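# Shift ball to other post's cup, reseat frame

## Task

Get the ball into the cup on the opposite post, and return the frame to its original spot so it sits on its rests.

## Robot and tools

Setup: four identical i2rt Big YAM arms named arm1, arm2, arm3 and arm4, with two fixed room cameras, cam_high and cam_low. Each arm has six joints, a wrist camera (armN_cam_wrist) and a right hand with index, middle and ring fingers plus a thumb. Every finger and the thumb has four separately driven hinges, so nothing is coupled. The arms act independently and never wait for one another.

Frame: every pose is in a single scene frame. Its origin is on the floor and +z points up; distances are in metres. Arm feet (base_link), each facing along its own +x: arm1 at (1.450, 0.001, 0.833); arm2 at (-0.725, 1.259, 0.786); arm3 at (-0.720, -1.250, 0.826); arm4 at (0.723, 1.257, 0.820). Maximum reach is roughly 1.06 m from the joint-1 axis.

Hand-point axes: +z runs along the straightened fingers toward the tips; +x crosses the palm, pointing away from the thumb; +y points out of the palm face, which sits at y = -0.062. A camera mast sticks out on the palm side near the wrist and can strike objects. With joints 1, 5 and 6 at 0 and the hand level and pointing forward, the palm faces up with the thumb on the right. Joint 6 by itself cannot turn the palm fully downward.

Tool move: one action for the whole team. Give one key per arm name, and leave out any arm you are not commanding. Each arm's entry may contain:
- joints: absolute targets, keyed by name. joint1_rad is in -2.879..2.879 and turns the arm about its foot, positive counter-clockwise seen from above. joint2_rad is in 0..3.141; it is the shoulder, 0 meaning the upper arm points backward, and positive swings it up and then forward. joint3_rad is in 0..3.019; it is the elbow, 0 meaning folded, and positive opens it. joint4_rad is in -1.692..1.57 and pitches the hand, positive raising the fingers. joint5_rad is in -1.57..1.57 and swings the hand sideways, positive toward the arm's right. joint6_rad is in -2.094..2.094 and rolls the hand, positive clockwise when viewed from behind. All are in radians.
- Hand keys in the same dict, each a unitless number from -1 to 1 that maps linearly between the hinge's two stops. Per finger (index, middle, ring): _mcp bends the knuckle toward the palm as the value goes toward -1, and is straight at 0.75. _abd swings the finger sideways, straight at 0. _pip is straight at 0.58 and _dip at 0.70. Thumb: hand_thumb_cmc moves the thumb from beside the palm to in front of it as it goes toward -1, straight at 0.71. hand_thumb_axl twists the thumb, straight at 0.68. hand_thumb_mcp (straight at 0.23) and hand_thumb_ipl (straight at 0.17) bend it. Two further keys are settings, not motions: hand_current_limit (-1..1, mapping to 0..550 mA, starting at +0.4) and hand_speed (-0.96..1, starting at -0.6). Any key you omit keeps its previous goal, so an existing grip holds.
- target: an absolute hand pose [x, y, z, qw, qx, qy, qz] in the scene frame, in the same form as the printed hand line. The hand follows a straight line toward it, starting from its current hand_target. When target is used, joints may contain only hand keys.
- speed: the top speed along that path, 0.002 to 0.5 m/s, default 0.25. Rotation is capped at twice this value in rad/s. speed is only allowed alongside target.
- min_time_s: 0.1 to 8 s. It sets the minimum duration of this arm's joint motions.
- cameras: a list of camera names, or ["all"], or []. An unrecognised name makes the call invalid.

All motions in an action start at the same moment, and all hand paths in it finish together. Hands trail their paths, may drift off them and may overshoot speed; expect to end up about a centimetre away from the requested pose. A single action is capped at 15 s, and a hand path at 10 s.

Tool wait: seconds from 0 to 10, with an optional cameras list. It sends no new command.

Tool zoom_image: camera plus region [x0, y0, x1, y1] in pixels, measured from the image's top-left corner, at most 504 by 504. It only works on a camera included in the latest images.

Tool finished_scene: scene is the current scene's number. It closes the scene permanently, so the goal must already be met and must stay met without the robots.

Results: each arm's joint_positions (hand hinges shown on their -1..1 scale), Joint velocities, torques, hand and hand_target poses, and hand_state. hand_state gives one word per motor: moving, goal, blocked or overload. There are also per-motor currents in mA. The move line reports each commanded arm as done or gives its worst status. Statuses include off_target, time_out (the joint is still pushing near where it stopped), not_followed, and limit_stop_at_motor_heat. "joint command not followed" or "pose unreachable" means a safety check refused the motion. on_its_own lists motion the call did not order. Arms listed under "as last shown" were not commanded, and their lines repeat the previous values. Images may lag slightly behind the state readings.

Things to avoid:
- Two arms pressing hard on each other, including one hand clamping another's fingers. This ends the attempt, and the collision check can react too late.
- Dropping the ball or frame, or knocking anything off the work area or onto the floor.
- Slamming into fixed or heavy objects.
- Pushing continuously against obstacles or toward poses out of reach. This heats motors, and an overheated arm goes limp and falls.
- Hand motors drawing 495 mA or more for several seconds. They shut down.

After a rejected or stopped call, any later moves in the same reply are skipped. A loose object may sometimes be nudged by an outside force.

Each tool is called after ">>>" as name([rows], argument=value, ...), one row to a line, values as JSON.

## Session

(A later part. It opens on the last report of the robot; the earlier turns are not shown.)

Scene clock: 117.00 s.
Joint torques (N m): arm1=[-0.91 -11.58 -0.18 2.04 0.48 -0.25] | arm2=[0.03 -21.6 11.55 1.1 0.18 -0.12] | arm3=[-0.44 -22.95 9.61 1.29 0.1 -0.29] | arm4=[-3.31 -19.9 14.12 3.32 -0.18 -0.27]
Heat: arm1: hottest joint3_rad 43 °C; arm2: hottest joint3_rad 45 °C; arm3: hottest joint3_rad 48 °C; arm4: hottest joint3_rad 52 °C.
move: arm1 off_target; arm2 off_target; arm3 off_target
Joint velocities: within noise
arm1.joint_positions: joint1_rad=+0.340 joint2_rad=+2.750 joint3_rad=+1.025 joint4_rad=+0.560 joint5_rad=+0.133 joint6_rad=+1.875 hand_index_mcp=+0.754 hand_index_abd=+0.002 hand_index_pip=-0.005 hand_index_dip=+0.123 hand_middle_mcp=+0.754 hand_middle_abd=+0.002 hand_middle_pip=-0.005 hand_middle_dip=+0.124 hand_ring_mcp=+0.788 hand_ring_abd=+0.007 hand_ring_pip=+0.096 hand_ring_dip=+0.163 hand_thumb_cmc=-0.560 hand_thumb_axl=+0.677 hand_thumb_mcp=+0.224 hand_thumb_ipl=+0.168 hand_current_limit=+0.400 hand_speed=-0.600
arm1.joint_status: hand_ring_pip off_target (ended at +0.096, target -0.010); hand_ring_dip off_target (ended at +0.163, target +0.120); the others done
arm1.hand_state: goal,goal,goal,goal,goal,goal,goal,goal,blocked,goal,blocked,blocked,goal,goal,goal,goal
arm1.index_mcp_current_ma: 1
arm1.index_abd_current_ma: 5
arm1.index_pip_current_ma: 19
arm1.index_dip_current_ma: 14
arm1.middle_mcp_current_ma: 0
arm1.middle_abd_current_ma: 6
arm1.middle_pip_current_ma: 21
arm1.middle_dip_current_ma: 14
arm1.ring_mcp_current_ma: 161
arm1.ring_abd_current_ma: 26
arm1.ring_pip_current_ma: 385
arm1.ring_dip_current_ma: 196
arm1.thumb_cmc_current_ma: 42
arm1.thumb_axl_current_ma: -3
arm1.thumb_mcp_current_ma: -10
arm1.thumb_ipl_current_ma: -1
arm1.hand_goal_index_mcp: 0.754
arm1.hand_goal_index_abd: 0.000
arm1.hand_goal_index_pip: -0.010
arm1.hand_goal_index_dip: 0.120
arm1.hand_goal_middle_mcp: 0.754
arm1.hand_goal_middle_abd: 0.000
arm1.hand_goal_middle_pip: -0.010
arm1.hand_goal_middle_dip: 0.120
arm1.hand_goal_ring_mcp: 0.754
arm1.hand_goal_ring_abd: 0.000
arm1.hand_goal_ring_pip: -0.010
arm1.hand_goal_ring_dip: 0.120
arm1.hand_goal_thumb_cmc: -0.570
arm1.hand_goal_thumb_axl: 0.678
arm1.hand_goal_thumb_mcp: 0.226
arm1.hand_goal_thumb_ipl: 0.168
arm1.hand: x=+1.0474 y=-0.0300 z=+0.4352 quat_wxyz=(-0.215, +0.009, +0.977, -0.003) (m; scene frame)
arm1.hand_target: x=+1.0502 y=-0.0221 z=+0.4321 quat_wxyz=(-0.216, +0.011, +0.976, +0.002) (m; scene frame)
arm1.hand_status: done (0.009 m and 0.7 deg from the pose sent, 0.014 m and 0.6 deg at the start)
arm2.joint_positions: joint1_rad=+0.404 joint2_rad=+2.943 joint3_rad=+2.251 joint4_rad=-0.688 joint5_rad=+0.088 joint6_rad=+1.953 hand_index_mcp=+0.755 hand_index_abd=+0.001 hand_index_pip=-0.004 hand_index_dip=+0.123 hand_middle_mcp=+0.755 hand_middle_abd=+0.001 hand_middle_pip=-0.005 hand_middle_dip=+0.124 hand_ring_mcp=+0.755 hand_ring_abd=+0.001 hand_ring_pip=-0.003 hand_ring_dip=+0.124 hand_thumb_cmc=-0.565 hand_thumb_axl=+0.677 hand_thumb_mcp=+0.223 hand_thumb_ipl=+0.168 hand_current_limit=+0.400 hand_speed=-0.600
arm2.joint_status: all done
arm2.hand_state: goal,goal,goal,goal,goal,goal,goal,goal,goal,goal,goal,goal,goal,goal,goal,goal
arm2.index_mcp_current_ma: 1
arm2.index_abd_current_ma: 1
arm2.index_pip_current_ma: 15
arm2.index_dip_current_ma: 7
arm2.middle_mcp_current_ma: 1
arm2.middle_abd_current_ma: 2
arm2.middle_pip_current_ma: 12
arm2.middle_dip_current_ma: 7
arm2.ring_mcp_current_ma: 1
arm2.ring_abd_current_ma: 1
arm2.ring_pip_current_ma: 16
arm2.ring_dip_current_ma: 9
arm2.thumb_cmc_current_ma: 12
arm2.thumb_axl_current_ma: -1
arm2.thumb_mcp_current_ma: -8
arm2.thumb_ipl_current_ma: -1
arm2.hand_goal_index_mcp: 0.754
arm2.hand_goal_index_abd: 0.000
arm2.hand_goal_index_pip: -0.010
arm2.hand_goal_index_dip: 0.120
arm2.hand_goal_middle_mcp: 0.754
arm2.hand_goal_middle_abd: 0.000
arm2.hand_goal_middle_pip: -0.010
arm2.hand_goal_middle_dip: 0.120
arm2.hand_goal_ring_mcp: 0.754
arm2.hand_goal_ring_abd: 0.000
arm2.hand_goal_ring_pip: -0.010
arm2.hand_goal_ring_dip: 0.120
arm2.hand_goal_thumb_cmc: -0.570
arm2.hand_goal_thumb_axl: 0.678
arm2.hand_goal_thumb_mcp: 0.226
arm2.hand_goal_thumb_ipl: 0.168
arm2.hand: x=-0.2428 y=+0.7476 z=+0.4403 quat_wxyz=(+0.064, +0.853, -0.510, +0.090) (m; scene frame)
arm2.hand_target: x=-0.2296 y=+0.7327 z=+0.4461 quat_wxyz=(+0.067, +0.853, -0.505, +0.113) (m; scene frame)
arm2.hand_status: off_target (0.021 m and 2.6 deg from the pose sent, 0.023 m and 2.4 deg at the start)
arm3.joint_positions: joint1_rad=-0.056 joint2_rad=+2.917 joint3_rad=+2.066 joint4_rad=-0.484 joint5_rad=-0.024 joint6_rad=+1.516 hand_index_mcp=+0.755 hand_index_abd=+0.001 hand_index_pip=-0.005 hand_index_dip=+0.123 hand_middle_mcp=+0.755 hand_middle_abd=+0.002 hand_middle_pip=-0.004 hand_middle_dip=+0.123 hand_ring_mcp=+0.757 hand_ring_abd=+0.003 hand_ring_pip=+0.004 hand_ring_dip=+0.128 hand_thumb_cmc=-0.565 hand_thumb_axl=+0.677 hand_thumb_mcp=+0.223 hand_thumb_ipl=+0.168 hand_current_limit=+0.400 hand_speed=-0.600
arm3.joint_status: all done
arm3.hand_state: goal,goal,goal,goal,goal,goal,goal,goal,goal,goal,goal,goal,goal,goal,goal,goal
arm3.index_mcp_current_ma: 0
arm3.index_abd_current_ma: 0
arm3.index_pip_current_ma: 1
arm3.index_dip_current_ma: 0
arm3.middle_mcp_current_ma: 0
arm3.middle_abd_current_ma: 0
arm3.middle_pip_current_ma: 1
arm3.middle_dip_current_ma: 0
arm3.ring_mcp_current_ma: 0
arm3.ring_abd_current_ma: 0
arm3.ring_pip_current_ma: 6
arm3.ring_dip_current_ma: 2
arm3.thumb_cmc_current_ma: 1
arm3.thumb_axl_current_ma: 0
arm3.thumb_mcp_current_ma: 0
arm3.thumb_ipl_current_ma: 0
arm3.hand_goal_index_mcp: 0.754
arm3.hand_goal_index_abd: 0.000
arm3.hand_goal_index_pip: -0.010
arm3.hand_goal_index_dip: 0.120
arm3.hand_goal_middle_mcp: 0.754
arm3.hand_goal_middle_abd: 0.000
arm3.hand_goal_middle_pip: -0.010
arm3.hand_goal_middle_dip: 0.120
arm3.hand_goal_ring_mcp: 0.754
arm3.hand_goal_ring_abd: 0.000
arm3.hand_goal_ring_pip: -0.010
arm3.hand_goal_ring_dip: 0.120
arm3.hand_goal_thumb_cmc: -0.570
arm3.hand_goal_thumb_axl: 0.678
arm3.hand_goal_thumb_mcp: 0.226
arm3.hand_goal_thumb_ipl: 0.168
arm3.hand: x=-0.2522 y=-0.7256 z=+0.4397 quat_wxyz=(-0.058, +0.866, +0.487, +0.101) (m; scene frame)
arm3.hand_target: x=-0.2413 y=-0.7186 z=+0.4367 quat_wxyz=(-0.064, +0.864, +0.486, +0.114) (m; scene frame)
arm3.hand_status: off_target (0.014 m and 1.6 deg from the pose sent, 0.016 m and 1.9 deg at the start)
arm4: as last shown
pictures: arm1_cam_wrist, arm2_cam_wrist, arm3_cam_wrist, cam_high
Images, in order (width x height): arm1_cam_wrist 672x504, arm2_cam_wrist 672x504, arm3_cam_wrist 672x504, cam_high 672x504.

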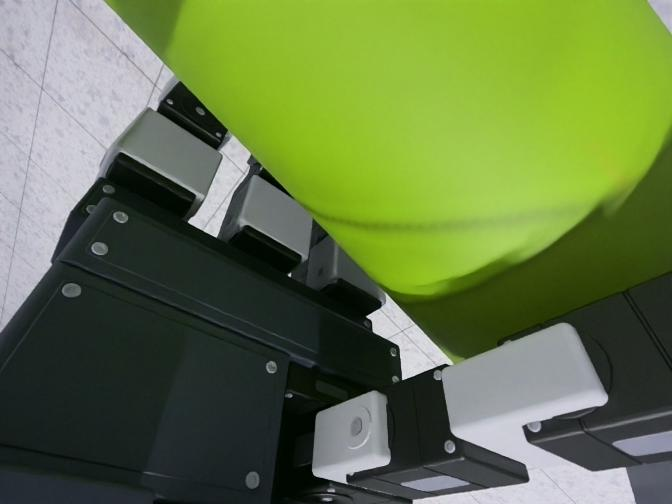

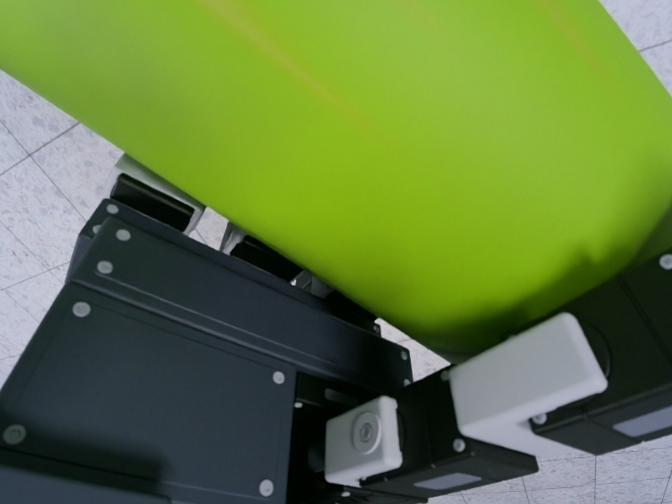

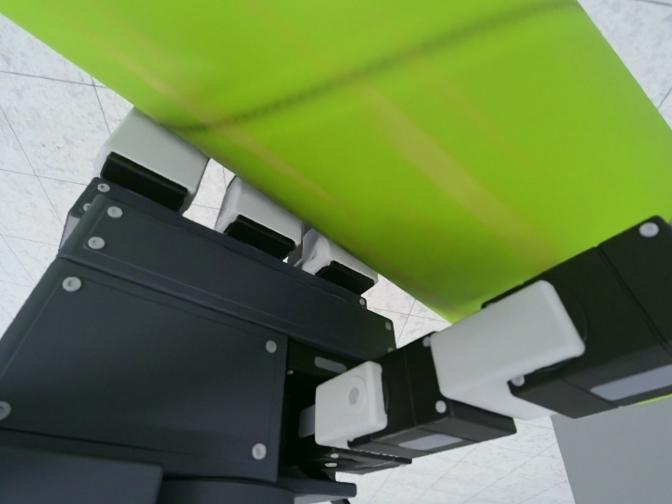

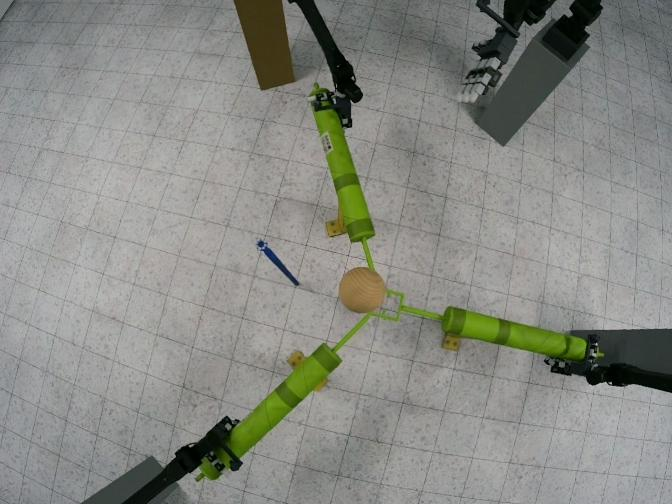

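>>> move(arm1={"joints":{"hand_index_mcp":0.58,"hand_index_pip":-0.12,"hand_index_dip":-0.03,"hand_middle_mcp":0.58,"hand_middle_pip":-0.05,"hand_middle_dip":0.0,"hand_ring_mcp":0.65,"hand_ring_pip":0.08,"hand_ring_dip":0.1,"hand_thumb_mcp":-0.05,"hand_thumb_ipl":-0.3}}, arm2={"target":[-0.229,0.732,0.453,-0.0665,-0.8529,0.5054,-0.1123],"speed":0.05,"joints":{"hand_index_mcp":0.58,"hand_index_pip":-0.12,"hand_index_dip":-0.03,"hand_middle_mcp":0.58,"hand_middle_pip":-0.12,"hand_middle_dip":-0.03,"hand_ring_mcp":0.58,"hand_ring_pip":-0.12,"hand_ring_dip":-0.03,"hand_thumb_mcp":-0.05,"hand_thumb_ipl":-0.3}}, arm3={"joints":{"hand_index_mcp":0.58,"hand_index_pip":-0.12,"hand_index_dip":-0.03,"hand_middle_mcp":0.58,"hand_middle_pip":-0.12,"hand_middle_dip":-0.03,"hand_ring_mcp":0.58,"hand_ring_pip":-0.12,"hand_ring_dip":-0.03,"hand_thumb_mcp":-0.05,"hand_thumb_ipl":-0.3}}, cameras=["arm1_cam_wrist","arm2_cam_wrist","arm3_cam_wrist","cam_high","cam_low"])

Scene clock: 120.93 s.
Joint torques (N m): arm1=[-1.32 -11.46 -0.25 1.96 0.72 0.03] | arm2=[0.21 -23 10.18 1.01 0.27 0.07] | arm3=[-0.26 -24.82 9.33 1.18 0.47 -0.01] | arm4=[-3.31 -19.84 14.11 3.32 -0.18 -0.26]
Heat: arm1: hottest joint2_rad 42 °C; arm2: hottest joint3_rad 45 °C; arm3: hottest joint3_rad 48 °C; arm4: hottest joint3_rad 52 °C.
move: arm1 off_target; arm2 off_target; arm3 off_target
Joint velocities: within noise
arm1.joint_positions: joint1_rad=+0.339 joint2_rad=+2.752 joint3_rad=+1.025 joint4_rad=+0.560 joint5_rad=+0.126 joint6_rad=+1.847 hand_index_mcp=+0.645 hand_index_abd=+0.004 hand_index_pip=-0.097 hand_index_dip=-0.014 hand_middle_mcp=+0.728 hand_middle_abd=+0.006 hand_middle_pip=-0.002 hand_middle_dip=+0.046 hand_ring_mcp=+0.777 hand_ring_abd=+0.003 hand_ring_pip=+0.119 hand_ring_dip=+0.135 hand_thumb_cmc=-0.598 hand_thumb_axl=+0.688 hand_thumb_mcp=+0.216 hand_thumb_ipl=-0.163 hand_current_limit=+0.400 hand_speed=-0.600
arm1.joint_status: hand_index_mcp off_target (ended at +0.645, target +0.580); hand_index_pip off_target (ended at -0.097, target -0.120); hand_middle_mcp off_target (ended at +0.728, target +0.580); hand_middle_pip off_target (ended at -0.002, target -0.050); hand_middle_dip off_target (ended at +0.046, target +0.000); hand_ring_mcp off_target (ended at +0.777, target +0.650); hand_ring_pip off_target (ended at +0.119, target +0.080); hand_ring_dip off_target (ended at +0.135, target +0.100); hand_thumb_mcp off_target (ended at +0.216, target -0.050); hand_thumb_ipl off_target (ended at -0.163, target -0.300); the others done
arm1.hand_state: blocked,goal,blocked,goal,blocked,goal,blocked,blocked,blocked,goal,blocked,blocked,blocked,goal,blocked,blocked
arm1.index_mcp_current_ma: 319
arm1.index_abd_current_ma: 13
arm1.index_pip_current_ma: 102
arm1.index_dip_current_ma: 67
arm1.middle_mcp_current_ma: 385
arm1.middle_abd_current_ma: 21
arm1.middle_pip_current_ma: 218
arm1.middle_dip_current_ma: 210
arm1.ring_mcp_current_ma: 385
arm1.ring_abd_current_ma: 11
arm1.ring_pip_current_ma: 176
arm1.ring_dip_current_ma: 159
arm1.thumb_cmc_current_ma: -127
arm1.thumb_axl_current_ma: 50
arm1.thumb_mcp_current_ma: 385
arm1.thumb_ipl_current_ma: 385
arm1.hand_goal_index_mcp: 0.580
arm1.hand_goal_index_abd: 0.000
arm1.hand_goal_index_pip: -0.120
arm1.hand_goal_index_dip: -0.030
arm1.hand_goal_middle_mcp: 0.580
arm1.hand_goal_middle_abd: 0.000
arm1.hand_goal_middle_pip: -0.050
arm1.hand_goal_middle_dip: 0.000
arm1.hand_goal_ring_mcp: 0.650
arm1.hand_goal_ring_abd: 0.000
arm1.hand_goal_ring_pip: 0.080
arm1.hand_goal_ring_dip: 0.100
arm1.hand_goal_thumb_cmc: -0.570
arm1.hand_goal_thumb_axl: 0.678
arm1.hand_goal_thumb_mcp: -0.050
arm1.hand_goal_thumb_ipl: -0.300
arm1.hand: x=+1.0460 y=-0.0298 z=+0.4348 quat_wxyz=(-0.213, -0.005, +0.977, -0.003) (m; scene frame)
arm1.hand_target: x=+1.0502 y=-0.0220 z=+0.4321 quat_wxyz=(-0.216, +0.011, +0.976, +0.003) (m; scene frame)
arm1.hand_status: not commanded
arm2.joint_positions: joint1_rad=+0.401 joint2_rad=+2.943 joint3_rad=+2.251 joint4_rad=-0.688 joint5_rad=+0.086 joint6_rad=+1.934 hand_index_mcp=+0.588 hand_index_abd=+0.001 hand_index_pip=-0.113 hand_index_dip=-0.027 hand_middle_mcp=+0.630 hand_middle_abd=+0.002 hand_middle_pip=-0.098 hand_middle_dip=-0.015 hand_ring_mcp=+0.680 hand_ring_abd=+0.006 hand_ring_pip=-0.070 hand_ring_dip=+0.009 hand_thumb_cmc=-0.573 hand_thumb_axl=+0.691 hand_thumb_mcp=+0.247 hand_thumb_ipl=-0.235 hand_current_limit=+0.400 hand_speed=-0.600
arm2.joint_status: hand_middle_mcp off_target (ended at +0.630, target +0.580); hand_middle_pip off_target (ended at -0.098, target -0.120); hand_ring_mcp off_target (ended at +0.680, target +0.580); hand_ring_pip off_target (ended at -0.070, target -0.120); hand_ring_dip off_target (ended at +0.009, target -0.030); hand_thumb_mcp off_target (ended at +0.247, target -0.050); hand_thumb_ipl off_target (ended at -0.235, target -0.300); the others done
arm2.hand_state: goal,goal,goal,goal,blocked,goal,blocked,goal,blocked,goal,blocked,blocked,goal,goal,blocked,blocked
arm2.index_mcp_current_ma: 21
arm2.index_abd_current_ma: 1
arm2.index_pip_current_ma: 16
arm2.index_dip_current_ma: 7
arm2.middle_mcp_current_ma: 186
arm2.middle_abd_current_ma: 4
arm2.middle_pip_current_ma: 63
arm2.middle_dip_current_ma: 41
arm2.ring_mcp_current_ma: 385
arm2.ring_abd_current_ma: 12
arm2.ring_pip_current_ma: 172
arm2.ring_dip_current_ma: 129
arm2.thumb_cmc_current_ma: -7
arm2.thumb_axl_current_ma: 46
arm2.thumb_mcp_current_ma: 385
arm2.thumb_ipl_current_ma: 340
arm2.hand_goal_index_mcp: 0.580
arm2.hand_goal_index_abd: 0.000
arm2.hand_goal_index_pip: -0.120
arm2.hand_goal_index_dip: -0.030
arm2.hand_goal_middle_mcp: 0.580
arm2.hand_goal_middle_abd: 0.000
arm2.hand_goal_middle_pip: -0.120
arm2.hand_goal_middle_dip: -0.030
arm2.hand_goal_ring_mcp: 0.580
arm2.hand_goal_ring_abd: 0.000
arm2.hand_goal_ring_pip: -0.120
arm2.hand_goal_ring_dip: -0.030
arm2.hand_goal_thumb_cmc: -0.570
arm2.hand_goal_thumb_axl: 0.678
arm2.hand_goal_thumb_mcp: -0.050
arm2.hand_goal_thumb_ipl: -0.300
arm2.hand: x=-0.2435 y=+0.7449 z=+0.4405 quat_wxyz=(+0.064, +0.858, -0.503, +0.090) (m; scene frame)
arm2.hand_target: x=-0.2294 y=+0.7323 z=+0.4537 quat_wxyz=(+0.067, +0.853, -0.505, +0.113) (m; scene frame)
arm2.hand_status: off_target (0.023 m and 2.7 deg from the pose sent, 0.024 m and 2.6 deg at the start)
arm3.joint_positions: joint1_rad=-0.056 joint2_rad=+2.929 joint3_rad=+2.070 joint4_rad=-0.481 joint5_rad=-0.032 joint6_rad=+1.483 hand_index_mcp=+0.619 hand_index_abd=+0.001 hand_index_pip=-0.099 hand_index_dip=-0.018 hand_middle_mcp=+0.666 hand_middle_abd=+0.003 hand_middle_pip=-0.060 hand_middle_dip=+0.008 hand_ring_mcp=+0.716 hand_ring_abd=-0.010 hand_ring_pip=-0.017 hand_ring_dip=+0.036 hand_thumb_cmc=-0.575 hand_thumb_axl=+0.698 hand_thumb_mcp=+0.137 hand_thumb_ipl=-0.105 hand_current_limit=+0.400 hand_speed=-0.600
arm3.joint_status: hand_index_mcp off_target (ended at +0.619, target +0.580); hand_index_pip off_target (ended at -0.099, target -0.120); hand_middle_mcp off_target (ended at +0.666, target +0.580); hand_middle_pip off_target (ended at -0.060, target -0.120); hand_middle_dip off_target (ended at +0.008, target -0.030); hand_ring_mcp off_target (ended at +0.716, target +0.580); hand_ring_pip off_target (ended at -0.017, target -0.120); hand_ring_dip off_target (ended at +0.036, target -0.030); hand_thumb_mcp off_target (ended at +0.137, target -0.050); hand_thumb_ipl off_target (ended at -0.105, target -0.300); the others done
arm3.hand_state: blocked,goal,blocked,goal,blocked,goal,blocked,blocked,blocked,goal,blocked,blocked,goal,blocked,blocked,blocked
arm3.index_mcp_current_ma: 38
arm3.index_abd_current_ma: 0
arm3.index_pip_current_ma: 12
arm3.index_dip_current_ma: 4
arm3.middle_mcp_current_ma: 158
arm3.middle_abd_current_ma: 0
arm3.middle_pip_current_ma: 75
arm3.middle_dip_current_ma: 33
arm3.ring_mcp_current_ma: 363
arm3.ring_abd_current_ma: -2
arm3.ring_pip_current_ma: 198
arm3.ring_dip_current_ma: 90
arm3.thumb_cmc_current_ma: -1
arm3.thumb_axl_current_ma: 15
arm3.thumb_mcp_current_ma: 385
arm3.thumb_ipl_current_ma: 385
arm3.hand_goal_index_mcp: 0.580
arm3.hand_goal_index_abd: 0.000
arm3.hand_goal_index_pip: -0.120
arm3.hand_goal_index_dip: -0.030
arm3.hand_goal_middle_mcp: 0.580
arm3.hand_goal_middle_abd: 0.000
arm3.hand_goal_middle_pip: -0.120
arm3.hand_goal_middle_dip: -0.030
arm3.hand_goal_ring_mcp: 0.580
arm3.hand_goal_ring_abd: 0.000
arm3.hand_goal_ring_pip: -0.120
arm3.hand_goal_ring_dip: -0.030
arm3.hand_goal_thumb_cmc: -0.570
arm3.hand_goal_thumb_axl: 0.678
arm3.hand_goal_thumb_mcp: -0.050
arm3.hand_goal_thumb_ipl: -0.300
arm3.hand: x=-0.2531 y=-0.7254 z=+0.4328 quat_wxyz=(-0.059, +0.858, +0.501, +0.098) (m; scene frame)
arm3.hand_target: x=-0.2412 y=-0.7186 z=+0.4366 quat_wxyz=(-0.064, +0.864, +0.486, +0.114) (m; scene frame)
arm3.hand_status: not commanded
arm4: as last shown
pictures: arm1_cam_wrist, arm2_cam_wrist, arm3_cam_wrist, cam_high, cam_low
Images, in order (width x height): arm1_cam_wrist 672x504, arm2_cam_wrist 672x504, arm3_cam_wrist 672x504, cam_high 672x504, cam_low 672x504.

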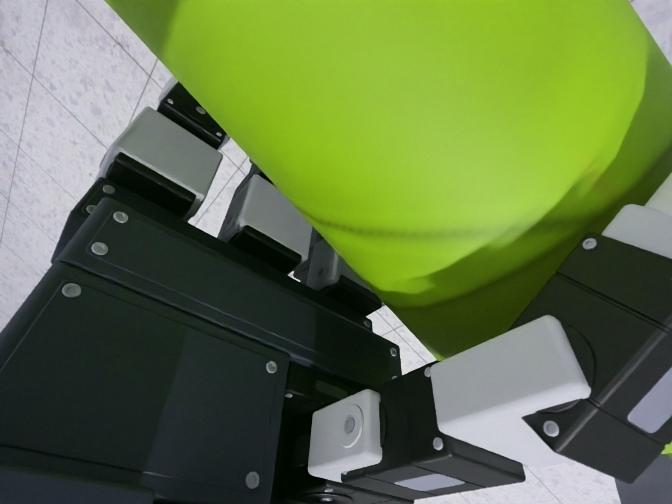

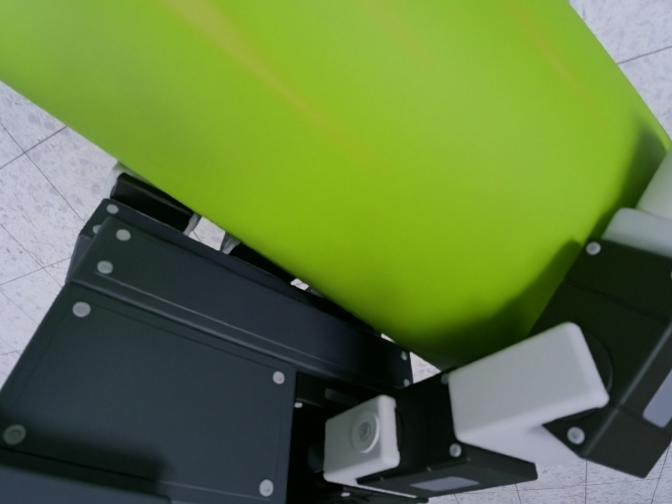

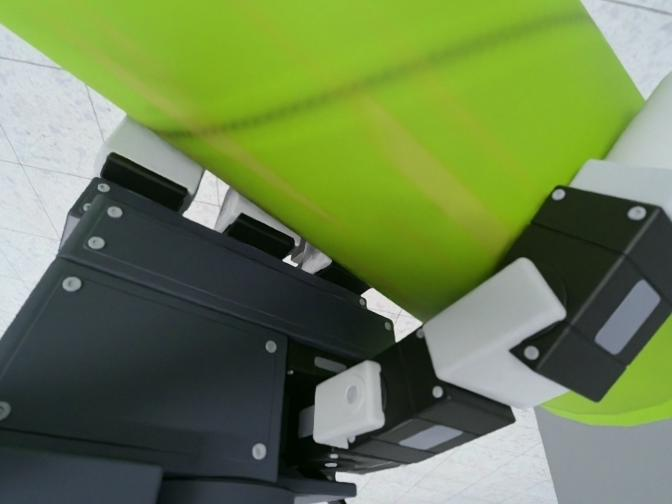

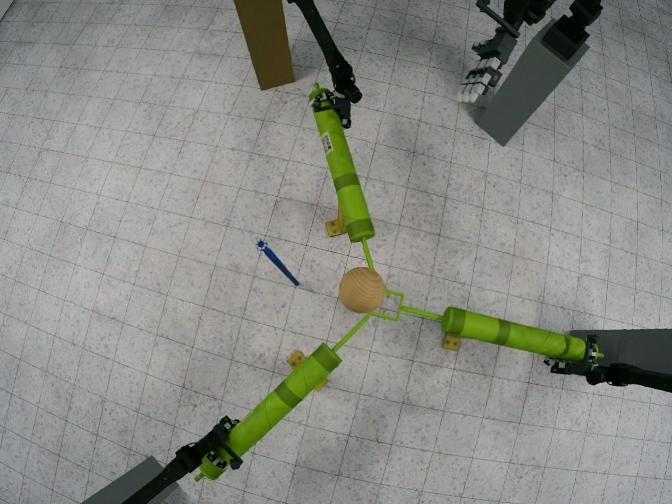

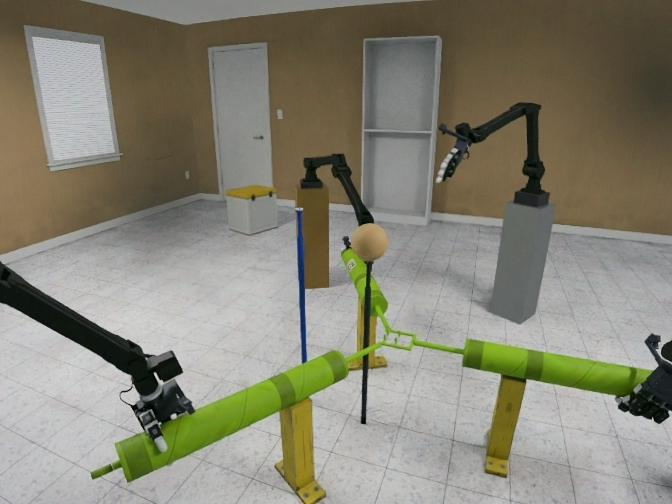

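>>> move(arm1={"target":[1.048,-0.028,0.50,-0.2164,0.011,0.9762,0.0025],"speed":0.06}, arm2={"target":[-0.231,0.729,0.545,-0.0665,-0.8529,0.5054,-0.1123],"speed":0.06}, arm3={"target":[-0.241,-0.722,0.525,-0.064,0.8641,0.486,0.1137],"speed":0.06}, cameras=["cam_high","cam_low"])

Scene clock: 126.33 s.
Joint torques (N m): arm1=[0.09 -13.63 -1.14 1.05 1.06 0.16] | arm2=[0.38 -27.28 8.7 0.1 0.55 0.26] | arm3=[-0.56 -28.98 5.96 0.54 0.88 0.09] | arm4=[-3.37 -19.9 14.11 3.33 -0.17 -0.26]
Heat: arm1: hottest joint2_rad 42 °C; arm2: hottest joint3_rad 45 °C; arm3: hottest joint3_rad 48 °C; arm4: hottest joint3_rad 52 °C.
move: arm1 off_target; arm2 off_target; arm3 off_target
Joint velocities: within noise
arm1.joint_positions: joint1_rad=+0.341 joint2_rad=+2.590 joint3_rad=+0.917 joint4_rad=+0.514 joint5_rad=+0.123 joint6_rad=+1.846 hand_index_mcp=+0.645 hand_index_abd=+0.006 hand_index_pip=-0.084 hand_index_dip=-0.014 hand_middle_mcp=+0.737 hand_middle_abd=+0.006 hand_middle_pip=+0.013 hand_middle_dip=+0.046 hand_ring_mcp=+0.777 hand_ring_abd=+0.008 hand_ring_pip=+0.144 hand_ring_dip=+0.142 hand_thumb_cmc=-0.609 hand_thumb_axl=+0.688 hand_thumb_mcp=+0.217 hand_thumb_ipl=-0.225 hand_current_limit=+0.400 hand_speed=-0.600
arm1.joint_status: not commanded
arm1.hand_state: blocked,goal,blocked,goal,blocked,goal,blocked,blocked,blocked,goal,blocked,blocked,blocked,goal,blocked,blocked
arm1.index_mcp_current_ma: 322
arm1.index_abd_current_ma: 20
arm1.index_pip_current_ma: 163
arm1.index_dip_current_ma: 67
arm1.middle_mcp_current_ma: 385
arm1.middle_abd_current_ma: 22
arm1.middle_pip_current_ma: 292
arm1.middle_dip_current_ma: 210
arm1.ring_mcp_current_ma: 385
arm1.ring_abd_current_ma: 28
arm1.ring_pip_current_ma: 294
arm1.ring_dip_current_ma: 189
arm1.thumb_cmc_current_ma: -178
arm1.thumb_axl_current_ma: 50
arm1.thumb_mcp_current_ma: 385
arm1.thumb_ipl_current_ma: 385
arm1.hand_goal_index_mcp: 0.580
arm1.hand_goal_index_abd: 0.000
arm1.hand_goal_index_pip: -0.120
arm1.hand_goal_index_dip: -0.030
arm1.hand_goal_middle_mcp: 0.580
arm1.hand_goal_middle_abd: 0.000
arm1.hand_goal_middle_pip: -0.050
arm1.hand_goal_middle_dip: 0.000
arm1.hand_goal_ring_mcp: 0.650
arm1.hand_goal_ring_abd: 0.000
arm1.hand_goal_ring_pip: 0.080
arm1.hand_goal_ring_dip: 0.100
arm1.hand_goal_thumb_cmc: -0.570
arm1.hand_goal_thumb_axl: 0.678
arm1.hand_goal_thumb_mcp: -0.050
arm1.hand_goal_thumb_ipl: -0.300
arm1.on_its_own: hand_thumb_ipl moved -0.062 toward your old target -0.300
arm1.hand: x=+1.0423 y=-0.0324 z=+0.4922 quat_wxyz=(-0.217, -0.006, +0.976, -0.006) (m; scene frame)
arm1.hand_target: x=+1.0480 y=-0.0281 z=+0.4997 quat_wxyz=(-0.217, +0.011, +0.976, +0.002) (m; scene frame)
arm1.hand_status: off_target (0.011 m and 2.2 deg from the pose sent, 0.065 m and 1.9 deg at the start)
arm2.joint_positions: joint1_rad=+0.393 joint2_rad=+2.799 joint3_rad=+2.117 joint4_rad=-0.712 joint5_rad=+0.076 joint6_rad=+1.909 hand_index_mcp=+0.588 hand_index_abd=+0.001 hand_index_pip=-0.113 hand_index_dip=-0.027 hand_middle_mcp=+0.630 hand_middle_abd=-0.001 hand_middle_pip=-0.080 hand_middle_dip=-0.008 hand_ring_mcp=+0.680 hand_ring_abd=-0.007 hand_ring_pip=-0.050 hand_ring_dip=+0.009 hand_thumb_cmc=-0.568 hand_thumb_axl=+0.682 hand_thumb_mcp=+0.225 hand_thumb_ipl=-0.271 hand_current_limit=+0.400 hand_speed=-0.600
arm2.joint_status: not commanded
arm2.hand_state: goal,goal,goal,goal,blocked,goal,blocked,blocked,blocked,goal,blocked,blocked,goal,goal,blocked,blocked
arm2.index_mcp_current_ma: 21
arm2.index_abd_current_ma: 1
arm2.index_pip_current_ma: 16
arm2.index_dip_current_ma: 7
arm2.middle_mcp_current_ma: 186
arm2.middle_abd_current_ma: -2
arm2.middle_pip_current_ma: 131
arm2.middle_dip_current_ma: 67
arm2.ring_mcp_current_ma: 385
arm2.ring_abd_current_ma: -15
arm2.ring_pip_current_ma: 258
arm2.ring_dip_current_ma: 129
arm2.thumb_cmc_current_ma: 3
arm2.thumb_axl_current_ma: 10
arm2.thumb_mcp_current_ma: 385
arm2.thumb_ipl_current_ma: 126
arm2.hand_goal_index_mcp: 0.580
arm2.hand_goal_index_abd: 0.000
arm2.hand_goal_index_pip: -0.120
arm2.hand_goal_index_dip: -0.030
arm2.hand_goal_middle_mcp: 0.580
arm2.hand_goal_middle_abd: 0.000
arm2.hand_goal_middle_pip: -0.120
arm2.hand_goal_middle_dip: -0.030
arm2.hand_goal_ring_mcp: 0.580
arm2.hand_goal_ring_abd: 0.000
arm2.hand_goal_ring_pip: -0.120
arm2.hand_goal_ring_dip: -0.030
arm2.hand_goal_thumb_cmc: -0.570
arm2.hand_goal_thumb_axl: 0.678
arm2.hand_goal_thumb_mcp: -0.050
arm2.hand_goal_thumb_ipl: -0.300
arm2.on_its_own: hand_thumb_mcp moved -0.022 toward your old target -0.050; hand_thumb_ipl moved -0.037 toward your old target -0.300
arm2.hand: x=-0.2510 y=+0.7454 z=+0.4976 quat_wxyz=(+0.059, +0.863, -0.495, +0.082) (m; scene frame)
arm2.hand_target: x=-0.2316 y=+0.7292 z=+0.5440 quat_wxyz=(+0.066, +0.853, -0.505, +0.112) (m; scene frame)
arm2.hand_status: off_target (0.054 m and 3.9 deg from the pose sent, 0.107 m and 2.7 deg at the start)
arm3.joint_positions: joint1_rad=-0.056 joint2_rad=+2.778 joint3_rad=+1.924 joint4_rad=-0.494 joint5_rad=-0.044 joint6_rad=+1.466 hand_index_mcp=+0.630 hand_index_abd=+0.001 hand_index_pip=-0.091 hand_index_dip=-0.018 hand_middle_mcp=+0.675 hand_middle_abd=+0.002 hand_middle_pip=-0.050 hand_middle_dip=+0.008 hand_ring_mcp=+0.716 hand_ring_abd=-0.017 hand_ring_pip=+0.002 hand_ring_dip=+0.036 hand_thumb_cmc=-0.577 hand_thumb_axl=+0.698 hand_thumb_mcp=+0.137 hand_thumb_ipl=-0.183 hand_current_limit=+0.400 hand_speed=-0.600
arm3.joint_status: not commanded
arm3.hand_state: blocked,goal,blocked,goal,blocked,goal,blocked,blocked,blocked,goal,blocked,blocked,goal,blocked,blocked,blocked
arm3.index_mcp_current_ma: 60
arm3.index_abd_current_ma: 0
arm3.index_pip_current_ma: 21
arm3.index_dip_current_ma: 4
arm3.middle_mcp_current_ma: 191
arm3.middle_abd_current_ma: 0
arm3.middle_pip_current_ma: 98
arm3.middle_dip_current_ma: 33
arm3.ring_mcp_current_ma: 363
arm3.ring_abd_current_ma: -6
arm3.ring_pip_current_ma: 265
arm3.ring_dip_current_ma: 90
arm3.thumb_cmc_current_ma: -2
arm3.thumb_axl_current_ma: 15
arm3.thumb_mcp_current_ma: 385
arm3.thumb_ipl_current_ma: 385
arm3.hand_goal_index_mcp: 0.580
arm3.hand_goal_index_abd: 0.000
arm3.hand_goal_index_pip: -0.120
arm3.hand_goal_index_dip: -0.030
arm3.hand_goal_middle_mcp: 0.580
arm3.hand_goal_middle_abd: 0.000
arm3.hand_goal_middle_pip: -0.120
arm3.hand_goal_middle_dip: -0.030
arm3.hand_goal_ring_mcp: 0.580
arm3.hand_goal_ring_abd: 0.000
arm3.hand_goal_ring_pip: -0.120
arm3.hand_goal_ring_dip: -0.030
arm3.hand_goal_thumb_cmc: -0.570
arm3.hand_goal_thumb_axl: 0.678
arm3.hand_goal_thumb_mcp: -0.050
arm3.hand_goal_thumb_ipl: -0.300
arm3.on_its_own: hand_thumb_ipl moved -0.079 toward your old target -0.300
arm3.hand: x=-0.2580 y=-0.7284 z=+0.4908 quat_wxyz=(-0.061, +0.853, +0.509, +0.093) (m; scene frame)
arm3.hand_target: x=-0.2408 y=-0.7221 z=+0.5240 quat_wxyz=(-0.064, +0.864, +0.486, +0.114) (m; scene frame)
arm3.hand_status: off_target (0.039 m and 3.8 deg from the pose sent, 0.093 m and 2.7 deg at the start)
arm4: as last shown
pictures: cam_high, cam_low
Images, in order (width x height): cam_high 672x504, cam_low 672x504.

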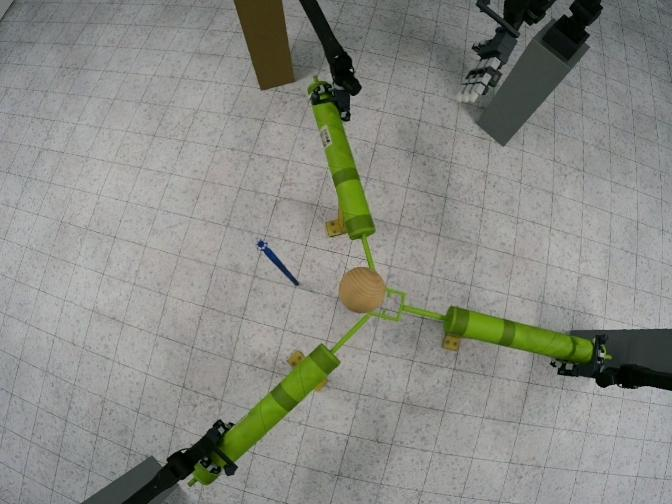

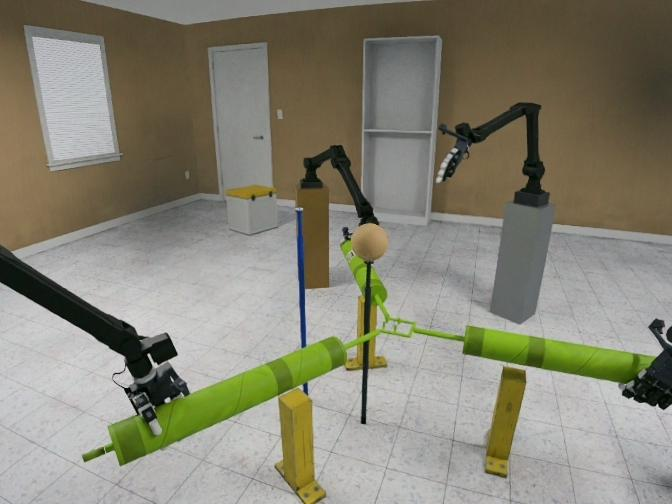

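>>> move(arm1={"target":[1.048,-0.048,0.615,-0.2164,0.011,0.9762,0.0025],"speed":0.06}, arm2={"target":[-0.231,0.709,0.66,-0.0665,-0.8529,0.5054,-0.1123],"speed":0.06}, arm3={"target":[-0.241,-0.742,0.64,-0.064,0.8641,0.486,0.1137],"speed":0.06}, cameras=["cam_high"])

Scene clock: 135.57 s.
Joint torques (N m): arm1=[-0.15 -12.86 0.76 0.81 1.28 0.15] | arm2=[0.03 -27.52 11.23 -0.03 0.63 0.11] | arm3=[-0.91 -28.34 6.49 0.53 0.7 0.09] | arm4=[-3.37 -19.84 14.12 3.29 -0.18 -0.26]
Heat: arm1: hottest joint2_rad 42 °C; arm2: hottest joint2_rad 44 °C; arm3: hottest joint2_rad 50 °C; arm4: hottest joint3_rad 53 °C.
move: arm1 off_target; arm2 off_target; arm3 off_target
Joint velocities: within noise
arm1.joint_positions: joint1_rad=+0.395 joint2_rad=+2.235 joint3_rad=+0.773 joint4_rad=+0.296 joint5_rad=+0.137 joint6_rad=+1.896 hand_index_mcp=+0.649 hand_index_abd=+0.007 hand_index_pip=-0.083 hand_index_dip=-0.014 hand_middle_mcp=+0.739 hand_middle_abd=+0.005 hand_middle_pip=+0.014 hand_middle_dip=+0.046 hand_ring_mcp=+0.777 hand_ring_abd=+0.004 hand_ring_pip=+0.144 hand_ring_dip=+0.142 hand_thumb_cmc=-0.605 hand_thumb_axl=+0.688 hand_thumb_mcp=+0.217 hand_thumb_ipl=-0.241 hand_current_limit=+0.400 hand_speed=-0.600
arm1.joint_status: not commanded
arm1.hand_state: blocked,goal,blocked,goal,blocked,goal,blocked,blocked,blocked,goal,blocked,blocked,blocked,goal,blocked,blocked
arm1.index_mcp_current_ma: 341
arm1.index_abd_current_ma: 27
arm1.index_pip_current_ma: 166
arm1.index_dip_current_ma: 67
arm1.middle_mcp_current_ma: 385
arm1.middle_abd_current_ma: 16
arm1.middle_pip_current_ma: 294
arm1.middle_dip_current_ma: 210
arm1.ring_mcp_current_ma: 385
arm1.ring_abd_current_ma: 13
arm1.ring_pip_current_ma: 294
arm1.ring_dip_current_ma: 189
arm1.thumb_cmc_current_ma: -158
arm1.thumb_axl_current_ma: 50
arm1.thumb_mcp_current_ma: 385
arm1.thumb_ipl_current_ma: 371
arm1.hand_goal_index_mcp: 0.580
arm1.hand_goal_index_abd: 0.000
arm1.hand_goal_index_pip: -0.120
arm1.hand_goal_index_dip: -0.030
arm1.hand_goal_middle_mcp: 0.580
arm1.hand_goal_middle_abd: 0.000
arm1.hand_goal_middle_pip: -0.050
arm1.hand_goal_middle_dip: 0.000
arm1.hand_goal_ring_mcp: 0.650
arm1.hand_goal_ring_abd: 0.000
arm1.hand_goal_ring_pip: 0.080
arm1.hand_goal_ring_dip: 0.100
arm1.hand_goal_thumb_cmc: -0.570
arm1.hand_goal_thumb_axl: 0.678
arm1.hand_goal_thumb_mcp: -0.050
arm1.hand_goal_thumb_ipl: -0.300
arm1.hand: x=+1.0420 y=-0.0542 z=+0.6076 quat_wxyz=(-0.215, -0.007, +0.976, -0.009) (m; scene frame)
arm1.hand_target: x=+1.0479 y=-0.0480 z=+0.6147 quat_wxyz=(-0.217, +0.011, +0.976, +0.002) (m; scene frame)
arm1.hand_status: off_target (0.011 m and 2.5 deg from the pose sent, 0.124 m and 2.2 deg at the start)
arm2.joint_positions: joint1_rad=+0.375 joint2_rad=+2.635 joint3_rad=+2.099 joint4_rad=-0.873 joint5_rad=+0.068 joint6_rad=+1.902 hand_index_mcp=+0.598 hand_index_abd=+0.001 hand_index_pip=-0.107 hand_index_dip=-0.025 hand_middle_mcp=+0.634 hand_middle_abd=-0.001 hand_middle_pip=-0.080 hand_middle_dip=-0.008 hand_ring_mcp=+0.680 hand_ring_abd=-0.005 hand_ring_pip=-0.050 hand_ring_dip=+0.006 hand_thumb_cmc=-0.554 hand_thumb_axl=+0.682 hand_thumb_mcp=+0.211 hand_thumb_ipl=-0.271 hand_current_limit=+0.400 hand_speed=-0.600
arm2.joint_status: not commanded
arm2.hand_state: goal,goal,goal,goal,blocked,goal,blocked,blocked,blocked,goal,blocked,blocked,goal,goal,blocked,blocked
arm2.index_mcp_current_ma: 54
arm2.index_abd_current_ma: 1
arm2.index_pip_current_ma: 35
arm2.index_dip_current_ma: 10
arm2.middle_mcp_current_ma: 205
arm2.middle_abd_current_ma: -2
arm2.middle_pip_current_ma: 133
arm2.middle_dip_current_ma: 67
arm2.ring_mcp_current_ma: 385
arm2.ring_abd_current_ma: -10
arm2.ring_pip_current_ma: 258
arm2.ring_dip_current_ma: 117
arm2.thumb_cmc_current_ma: 46
arm2.thumb_axl_current_ma: 10
arm2.thumb_mcp_current_ma: 385
arm2.thumb_ipl_current_ma: 126
arm2.hand_goal_index_mcp: 0.580
arm2.hand_goal_index_abd: 0.000
arm2.hand_goal_index_pip: -0.120
arm2.hand_goal_index_dip: -0.030
arm2.hand_goal_middle_mcp: 0.580
arm2.hand_goal_middle_abd: 0.000
arm2.hand_goal_middle_pip: -0.120
arm2.hand_goal_middle_dip: -0.030
arm2.hand_goal_ring_mcp: 0.580
arm2.hand_goal_ring_abd: 0.000
arm2.hand_goal_ring_pip: -0.120
arm2.hand_goal_ring_dip: -0.030
arm2.hand_goal_thumb_cmc: -0.570
arm2.hand_goal_thumb_axl: 0.678
arm2.hand_goal_thumb_mcp: -0.050
arm2.hand_goal_thumb_ipl: -0.300
arm2.hand: x=-0.2492 y=+0.7300 z=+0.6046 quat_wxyz=(+0.055, +0.861, -0.500, +0.075) (m; scene frame)
arm2.hand_target: x=-0.2322 y=+0.7101 z=+0.6594 quat_wxyz=(+0.066, +0.853, -0.505, +0.113) (m; scene frame)
arm2.hand_status: off_target (0.062 m and 4.6 deg from the pose sent, 0.168 m and 3.9 deg at the start)
arm3.joint_positions: joint1_rad=-0.070 joint2_rad=+2.518 joint3_rad=+1.733 joint4_rad=-0.568 joint5_rad=-0.044 joint6_rad=+1.453 hand_index_mcp=+0.631 hand_index_abd=+0.002 hand_index_pip=-0.091 hand_index_dip=-0.018 hand_middle_mcp=+0.675 hand_middle_abd=+0.002 hand_middle_pip=-0.050 hand_middle_dip=+0.008 hand_ring_mcp=+0.716 hand_ring_abd=-0.017 hand_ring_pip=+0.002 hand_ring_dip=+0.036 hand_thumb_cmc=-0.576 hand_thumb_axl=+0.698 hand_thumb_mcp=+0.139 hand_thumb_ipl=-0.194 hand_current_limit=+0.400 hand_speed=-0.600
arm3.joint_status: not commanded
arm3.hand_state: blocked,goal,blocked,goal,blocked,goal,blocked,blocked,blocked,goal,blocked,blocked,goal,blocked,blocked,blocked
arm3.index_mcp_current_ma: 62
arm3.index_abd_current_ma: 0
arm3.index_pip_current_ma: 21
arm3.index_dip_current_ma: 5
arm3.middle_mcp_current_ma: 191
arm3.middle_abd_current_ma: 0
arm3.middle_pip_current_ma: 100
arm3.middle_dip_current_ma: 33
arm3.ring_mcp_current_ma: 363
arm3.ring_abd_current_ma: -6
arm3.ring_pip_current_ma: 267
arm3.ring_dip_current_ma: 90
arm3.thumb_cmc_current_ma: -1
arm3.thumb_axl_current_ma: 15
arm3.thumb_mcp_current_ma: 385
arm3.thumb_ipl_current_ma: 352
arm3.hand_goal_index_mcp: 0.580
arm3.hand_goal_index_abd: 0.000
arm3.hand_goal_index_pip: -0.120
arm3.hand_goal_index_dip: -0.030
arm3.hand_goal_middle_mcp: 0.580
arm3.hand_goal_middle_abd: 0.000
arm3.hand_goal_middle_pip: -0.120
arm3.hand_goal_middle_dip: -0.030
arm3.hand_goal_ring_mcp: 0.580
arm3.hand_goal_ring_abd: 0.000
arm3.hand_goal_ring_pip: -0.120
arm3.hand_goal_ring_dip: -0.030
arm3.hand_goal_thumb_cmc: -0.570
arm3.hand_goal_thumb_axl: 0.678
arm3.hand_goal_thumb_mcp: -0.050
arm3.hand_goal_thumb_ipl: -0.300
arm3.hand: x=-0.2581 y=-0.7437 z=+0.6039 quat_wxyz=(-0.059, +0.854, +0.509, +0.091) (m; scene frame)
arm3.hand_target: x=-0.2411 y=-0.7421 z=+0.6389 quat_wxyz=(-0.064, +0.864, +0.486, +0.114) (m; scene frame)
arm3.hand_status: off_target (0.040 m and 3.9 deg from the pose sent, 0.151 m and 3.8 deg at the start)
arm4: as last shown
pictures: cam_high
Images, in order (width x height): cam_high 672x504.

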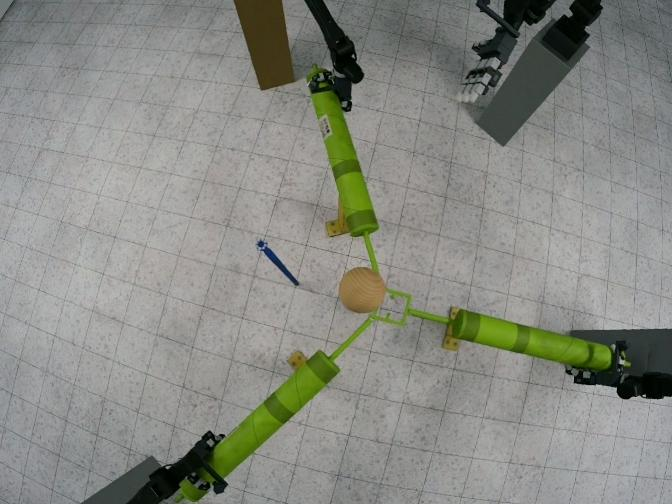

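>>> move(arm1={"target":[1.048,-0.046,0.692,-0.2164,0.011,0.9762,0.0025],"speed":0.06}, arm2={"target":[-0.231,0.705,0.745,-0.0665,-0.8529,0.5054,-0.1123],"speed":0.06}, arm3={"target":[-0.241,-0.744,0.718,-0.064,0.8641,0.486,0.1137],"speed":0.06}, cameras=["cam_high","cam_low"])

>>> zoom_image(camera="cam_high", region=[310, 240, 450, 345])

>>> zoom_image(camera="cam_low", region=[290, 190, 470, 325])

Scene clock: 138.70 s.
Joint torques (N m): arm1=[-0.62 -11.87 2.62 0.75 1.23 0.13] | arm2=[-0.21 -27.46 14.13 -0.17 0.66 0.08] | arm3=[-1.14 -28.34 7.36 0.47 0.66 0.1] | arm4=[-3.25 -19.9 14.12 3.32 -0.18 -0.26]
Heat: arm1: hottest joint2_rad 42 °C; arm2: hottest joint3_rad 45 °C; arm3: hottest joint2_rad 50 °C; arm4: hottest joint3_rad 53 °C.
move: arm1 off_target; arm2 off_target; arm3 off_target
Joint velocities: within noise
arm1.joint_positions: joint1_rad=+0.396 joint2_rad=+1.988 joint3_rad=+0.718 joint4_rad=+0.103 joint5_rad=+0.137 joint6_rad=+1.896 hand_index_mcp=+0.649 hand_index_abd=+0.008 hand_index_pip=-0.082 hand_index_dip=-0.014 hand_middle_mcp=+0.740 hand_middle_abd=+0.004 hand_middle_pip=+0.014 hand_middle_dip=+0.046 hand_ring_mcp=+0.777 hand_ring_abd=+0.003 hand_ring_pip=+0.144 hand_ring_dip=+0.142 hand_thumb_cmc=-0.605 hand_thumb_axl=+0.685 hand_thumb_mcp=+0.217 hand_thumb_ipl=-0.243 hand_current_limit=+0.400 hand_speed=-0.600
arm1.joint_status: not commanded
arm1.hand_state: blocked,goal,blocked,goal,blocked,goal,blocked,blocked,blocked,goal,blocked,blocked,blocked,goal,blocked,blocked
arm1.index_mcp_current_ma: 341
arm1.index_abd_current_ma: 28
arm1.index_pip_current_ma: 170
arm1.index_dip_current_ma: 67
arm1.middle_mcp_current_ma: 385
arm1.middle_abd_current_ma: 14
arm1.middle_pip_current_ma: 294
arm1.middle_dip_current_ma: 210
arm1.ring_mcp_current_ma: 385
arm1.ring_abd_current_ma: 9
arm1.ring_pip_current_ma: 294
arm1.ring_dip_current_ma: 189
arm1.thumb_cmc_current_ma: -158
arm1.thumb_axl_current_ma: 38
arm1.thumb_mcp_current_ma: 385
arm1.thumb_ipl_current_ma: 357
arm1.hand_goal_index_mcp: 0.580
arm1.hand_goal_index_abd: 0.000
arm1.hand_goal_index_pip: -0.120
arm1.hand_goal_index_dip: -0.030
arm1.hand_goal_middle_mcp: 0.580
arm1.hand_goal_middle_abd: 0.000
arm1.hand_goal_middle_pip: -0.050
arm1.hand_goal_middle_dip: 0.000
arm1.hand_goal_ring_mcp: 0.650
arm1.hand_goal_ring_abd: 0.000
arm1.hand_goal_ring_pip: 0.080
arm1.hand_goal_ring_dip: 0.100
arm1.hand_goal_thumb_cmc: -0.570
arm1.hand_goal_thumb_axl: 0.678
arm1.hand_goal_thumb_mcp: -0.050
arm1.hand_goal_thumb_ipl: -0.300
arm1.hand: x=+1.0428 y=-0.0540 z=+0.6846 quat_wxyz=(-0.214, -0.008, +0.977, -0.009) (m; scene frame)
arm1.hand_target: x=+1.0479 y=-0.0462 z=+0.6917 quat_wxyz=(-0.217, +0.011, +0.976, +0.002) (m; scene frame)
arm1.hand_status: off_target (0.012 m and 2.5 deg from the pose sent, 0.085 m and 2.5 deg at the start)
arm2.joint_positions: joint1_rad=+0.372 joint2_rad=+2.528 joint3_rad=+2.099 joint4_rad=-1.006 joint5_rad=+0.066 joint6_rad=+1.901 hand_index_mcp=+0.604 hand_index_abd=+0.001 hand_index_pip=-0.102 hand_index_dip=-0.024 hand_middle_mcp=+0.635 hand_middle_abd=-0.003 hand_middle_pip=-0.080 hand_middle_dip=-0.008 hand_ring_mcp=+0.670 hand_ring_abd=-0.004 hand_ring_pip=-0.050 hand_ring_dip=+0.003 hand_thumb_cmc=-0.548 hand_thumb_axl=+0.683 hand_thumb_mcp=+0.192 hand_thumb_ipl=-0.272 hand_current_limit=+0.400 hand_speed=-0.600
arm2.joint_status: not commanded
arm2.hand_state: blocked,goal,goal,goal,blocked,goal,blocked,blocked,blocked,goal,blocked,blocked,blocked,goal,blocked,blocked
arm2.index_mcp_current_ma: 79
arm2.index_abd_current_ma: 1
arm2.index_pip_current_ma: 52
arm2.index_dip_current_ma: 13
arm2.middle_mcp_current_ma: 207
arm2.middle_abd_current_ma: -4
arm2.middle_pip_current_ma: 133
arm2.middle_dip_current_ma: 67
arm2.ring_mcp_current_ma: 375
arm2.ring_abd_current_ma: -8
arm2.ring_pip_current_ma: 258
arm2.ring_dip_current_ma: 106
arm2.thumb_cmc_current_ma: 65
arm2.thumb_axl_current_ma: 12
arm2.thumb_mcp_current_ma: 385
arm2.thumb_ipl_current_ma: 125
arm2.hand_goal_index_mcp: 0.580
arm2.hand_goal_index_abd: 0.000
arm2.hand_goal_index_pip: -0.120
arm2.hand_goal_index_dip: -0.030
arm2.hand_goal_middle_mcp: 0.580
arm2.hand_goal_middle_abd: 0.000
arm2.hand_goal_middle_pip: -0.120
arm2.hand_goal_middle_dip: -0.030
arm2.hand_goal_ring_mcp: 0.580
arm2.hand_goal_ring_abd: 0.000
arm2.hand_goal_ring_pip: -0.120
arm2.hand_goal_ring_dip: -0.030
arm2.hand_goal_thumb_cmc: -0.570
arm2.hand_goal_thumb_axl: 0.678
arm2.hand_goal_thumb_mcp: -0.050
arm2.hand_goal_thumb_ipl: -0.300
arm2.hand: x=-0.2525 y=+0.7315 z=+0.6793 quat_wxyz=(+0.052, +0.862, -0.501, +0.062) (m; scene frame)
arm2.hand_target: x=-0.2337 y=+0.7075 z=+0.7450 quat_wxyz=(+0.066, +0.853, -0.505, +0.113) (m; scene frame)
arm2.hand_status: off_target (0.074 m and 6.1 deg from the pose sent, 0.144 m and 4.6 deg at the start)
arm3.joint_positions: joint1_rad=-0.073 joint2_rad=+2.384 joint3_rad=+1.704 joint4_rad=-0.679 joint5_rad=-0.045 joint6_rad=+1.449 hand_index_mcp=+0.631 hand_index_abd=+0.003 hand_index_pip=-0.088 hand_index_dip=-0.017 hand_middle_mcp=+0.675 hand_middle_abd=+0.002 hand_middle_pip=-0.049 hand_middle_dip=+0.008 hand_ring_mcp=+0.716 hand_ring_abd=-0.017 hand_ring_pip=+0.002 hand_ring_dip=+0.036 hand_thumb_cmc=-0.571 hand_thumb_axl=+0.698 hand_thumb_mcp=+0.139 hand_thumb_ipl=-0.197 hand_current_limit=+0.400 hand_speed=-0.600
arm3.joint_status: not commanded
arm3.hand_state: blocked,goal,blocked,goal,blocked,goal,blocked,blocked,blocked,goal,blocked,blocked,goal,blocked,blocked,blocked
arm3.index_mcp_current_ma: 62
arm3.index_abd_current_ma: 0
arm3.index_pip_current_ma: 24
arm3.index_dip_current_ma: 5
arm3.middle_mcp_current_ma: 191
arm3.middle_abd_current_ma: 0
arm3.middle_pip_current_ma: 101
arm3.middle_dip_current_ma: 33
arm3.ring_mcp_current_ma: 363
arm3.ring_abd_current_ma: -6
arm3.ring_pip_current_ma: 267
arm3.ring_dip_current_ma: 90
arm3.thumb_cmc_current_ma: 0
arm3.thumb_axl_current_ma: 15
arm3.thumb_mcp_current_ma: 385
arm3.thumb_ipl_current_ma: 338
arm3.hand_goal_index_mcp: 0.580
arm3.hand_goal_index_abd: 0.000
arm3.hand_goal_index_pip: -0.120
arm3.hand_goal_index_dip: -0.030
arm3.hand_goal_middle_mcp: 0.580
arm3.hand_goal_middle_abd: 0.000
arm3.hand_goal_middle_pip: -0.120
arm3.hand_goal_middle_dip: -0.030
arm3.hand_goal_ring_mcp: 0.580
arm3.hand_goal_ring_abd: 0.000
arm3.hand_goal_ring_pip: -0.120
arm3.hand_goal_ring_dip: -0.030
arm3.hand_goal_thumb_cmc: -0.570
arm3.hand_goal_thumb_axl: 0.678
arm3.hand_goal_thumb_mcp: -0.050
arm3.hand_goal_thumb_ipl: -0.300
arm3.hand: x=-0.2568 y=-0.7441 z=+0.6786 quat_wxyz=(-0.058, +0.854, +0.509, +0.089) (m; scene frame)
arm3.hand_target: x=-0.2411 y=-0.7442 z=+0.7168 quat_wxyz=(-0.064, +0.864, +0.486, +0.114) (m; scene frame)
arm3.hand_status: off_target (0.042 m and 4.1 deg from the pose sent, 0.115 m and 3.9 deg at the start)
arm4.joint_positions: joint1_rad=-0.199 joint2_rad=+1.823 joint3_rad=+1.448 joint4_rad=-0.108 joint5_rad=-0.371 joint6_rad=+0.991 hand_index_mcp=+0.756 hand_index_abd=+0.002 hand_index_pip=+0.577 hand_index_dip=+0.696 hand_middle_mcp=+0.756 hand_middle_abd=+0.002 hand_middle_pip=+0.577 hand_middle_dip=+0.696 hand_ring_mcp=+0.756 hand_ring_abd=+0.002 hand_ring_pip=+0.577 hand_ring_dip=+0.696 hand_thumb_cmc=+0.715 hand_thumb_axl=+0.677 hand_thumb_mcp=+0.226 hand_thumb_ipl=+0.168 hand_current_limit=+0.400 hand_speed=-0.600
arm4.joint_status: not commanded
arm4.hand_state: goal,goal,goal,goal,goal,goal,goal,goal,goal,goal,goal,goal,goal,goal,goal,goal
arm4.index_mcp_current_ma: 2
arm4.index_abd_current_ma: 2
arm4.index_pip_current_ma: 1
arm4.index_dip_current_ma: 0
arm4.middle_mcp_current_ma: 2
arm4.middle_abd_current_ma: 2
arm4.middle_pip_current_ma: 1
arm4.middle_dip_current_ma: 0
arm4.ring_mcp_current_ma: 2
arm4.ring_abd_current_ma: 1
arm4.ring_pip_current_ma: 1
arm4.ring_dip_current_ma: 0
arm4.thumb_cmc_current_ma: 2
arm4.thumb_axl_current_ma: -1
arm4.thumb_mcp_current_ma: 0
arm4.thumb_ipl_current_ma: 0
arm4.hand_goal_index_mcp: 0.754
arm4.hand_goal_index_abd: 0.000
arm4.hand_goal_index_pip: 0.576
arm4.hand_goal_index_dip: 0.696
arm4.hand_goal_middle_mcp: 0.754
arm4.hand_goal_middle_abd: 0.000
arm4.hand_goal_middle_pip: 0.576
arm4.hand_goal_middle_dip: 0.696
arm4.hand_goal_ring_mcp: 0.754
arm4.hand_goal_ring_abd: 0.000
arm4.hand_goal_ring_pip: 0.576
arm4.hand_goal_ring_dip: 0.696
arm4.hand_goal_thumb_cmc: 0.714
arm4.hand_goal_thumb_axl: 0.678
arm4.hand_goal_thumb_mcp: 0.226
arm4.hand_goal_thumb_ipl: 0.168
arm4.hand: x=+0.1863 y=+0.6799 z=+1.0539 quat_wxyz=(+0.480, +0.624, -0.577, +0.218) (m; scene frame)
arm4.hand_target: x=+0.1726 y=+0.6730 z=+1.1003 quat_wxyz=(+0.517, +0.616, -0.554, +0.214) (m; scene frame)
arm4.hand_status: not commanded
pictures: cam_high, cam_low
Images, in order (width x height): cam_high 672x504, cam_low 672x504.

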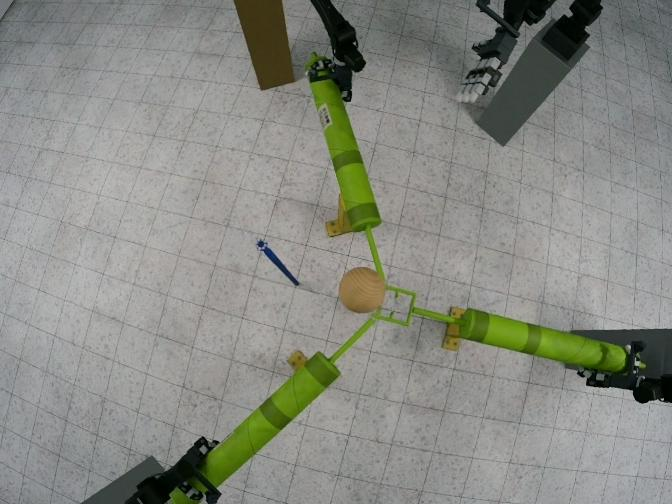

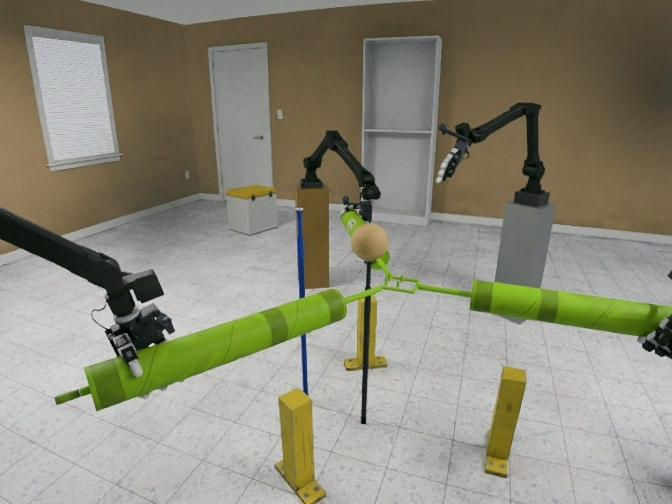

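Scaled by 3.600 from the camera's 672x504 image, which has a finer 960x720 frame.

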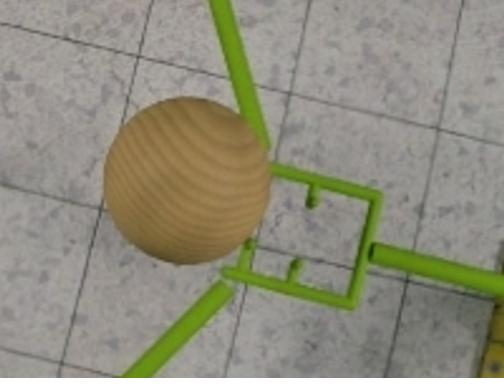

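Scaled by 2.800 from the camera's 672x504 image, which has a finer 960x720 frame.

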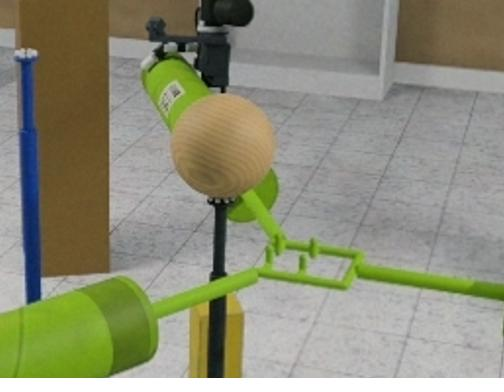

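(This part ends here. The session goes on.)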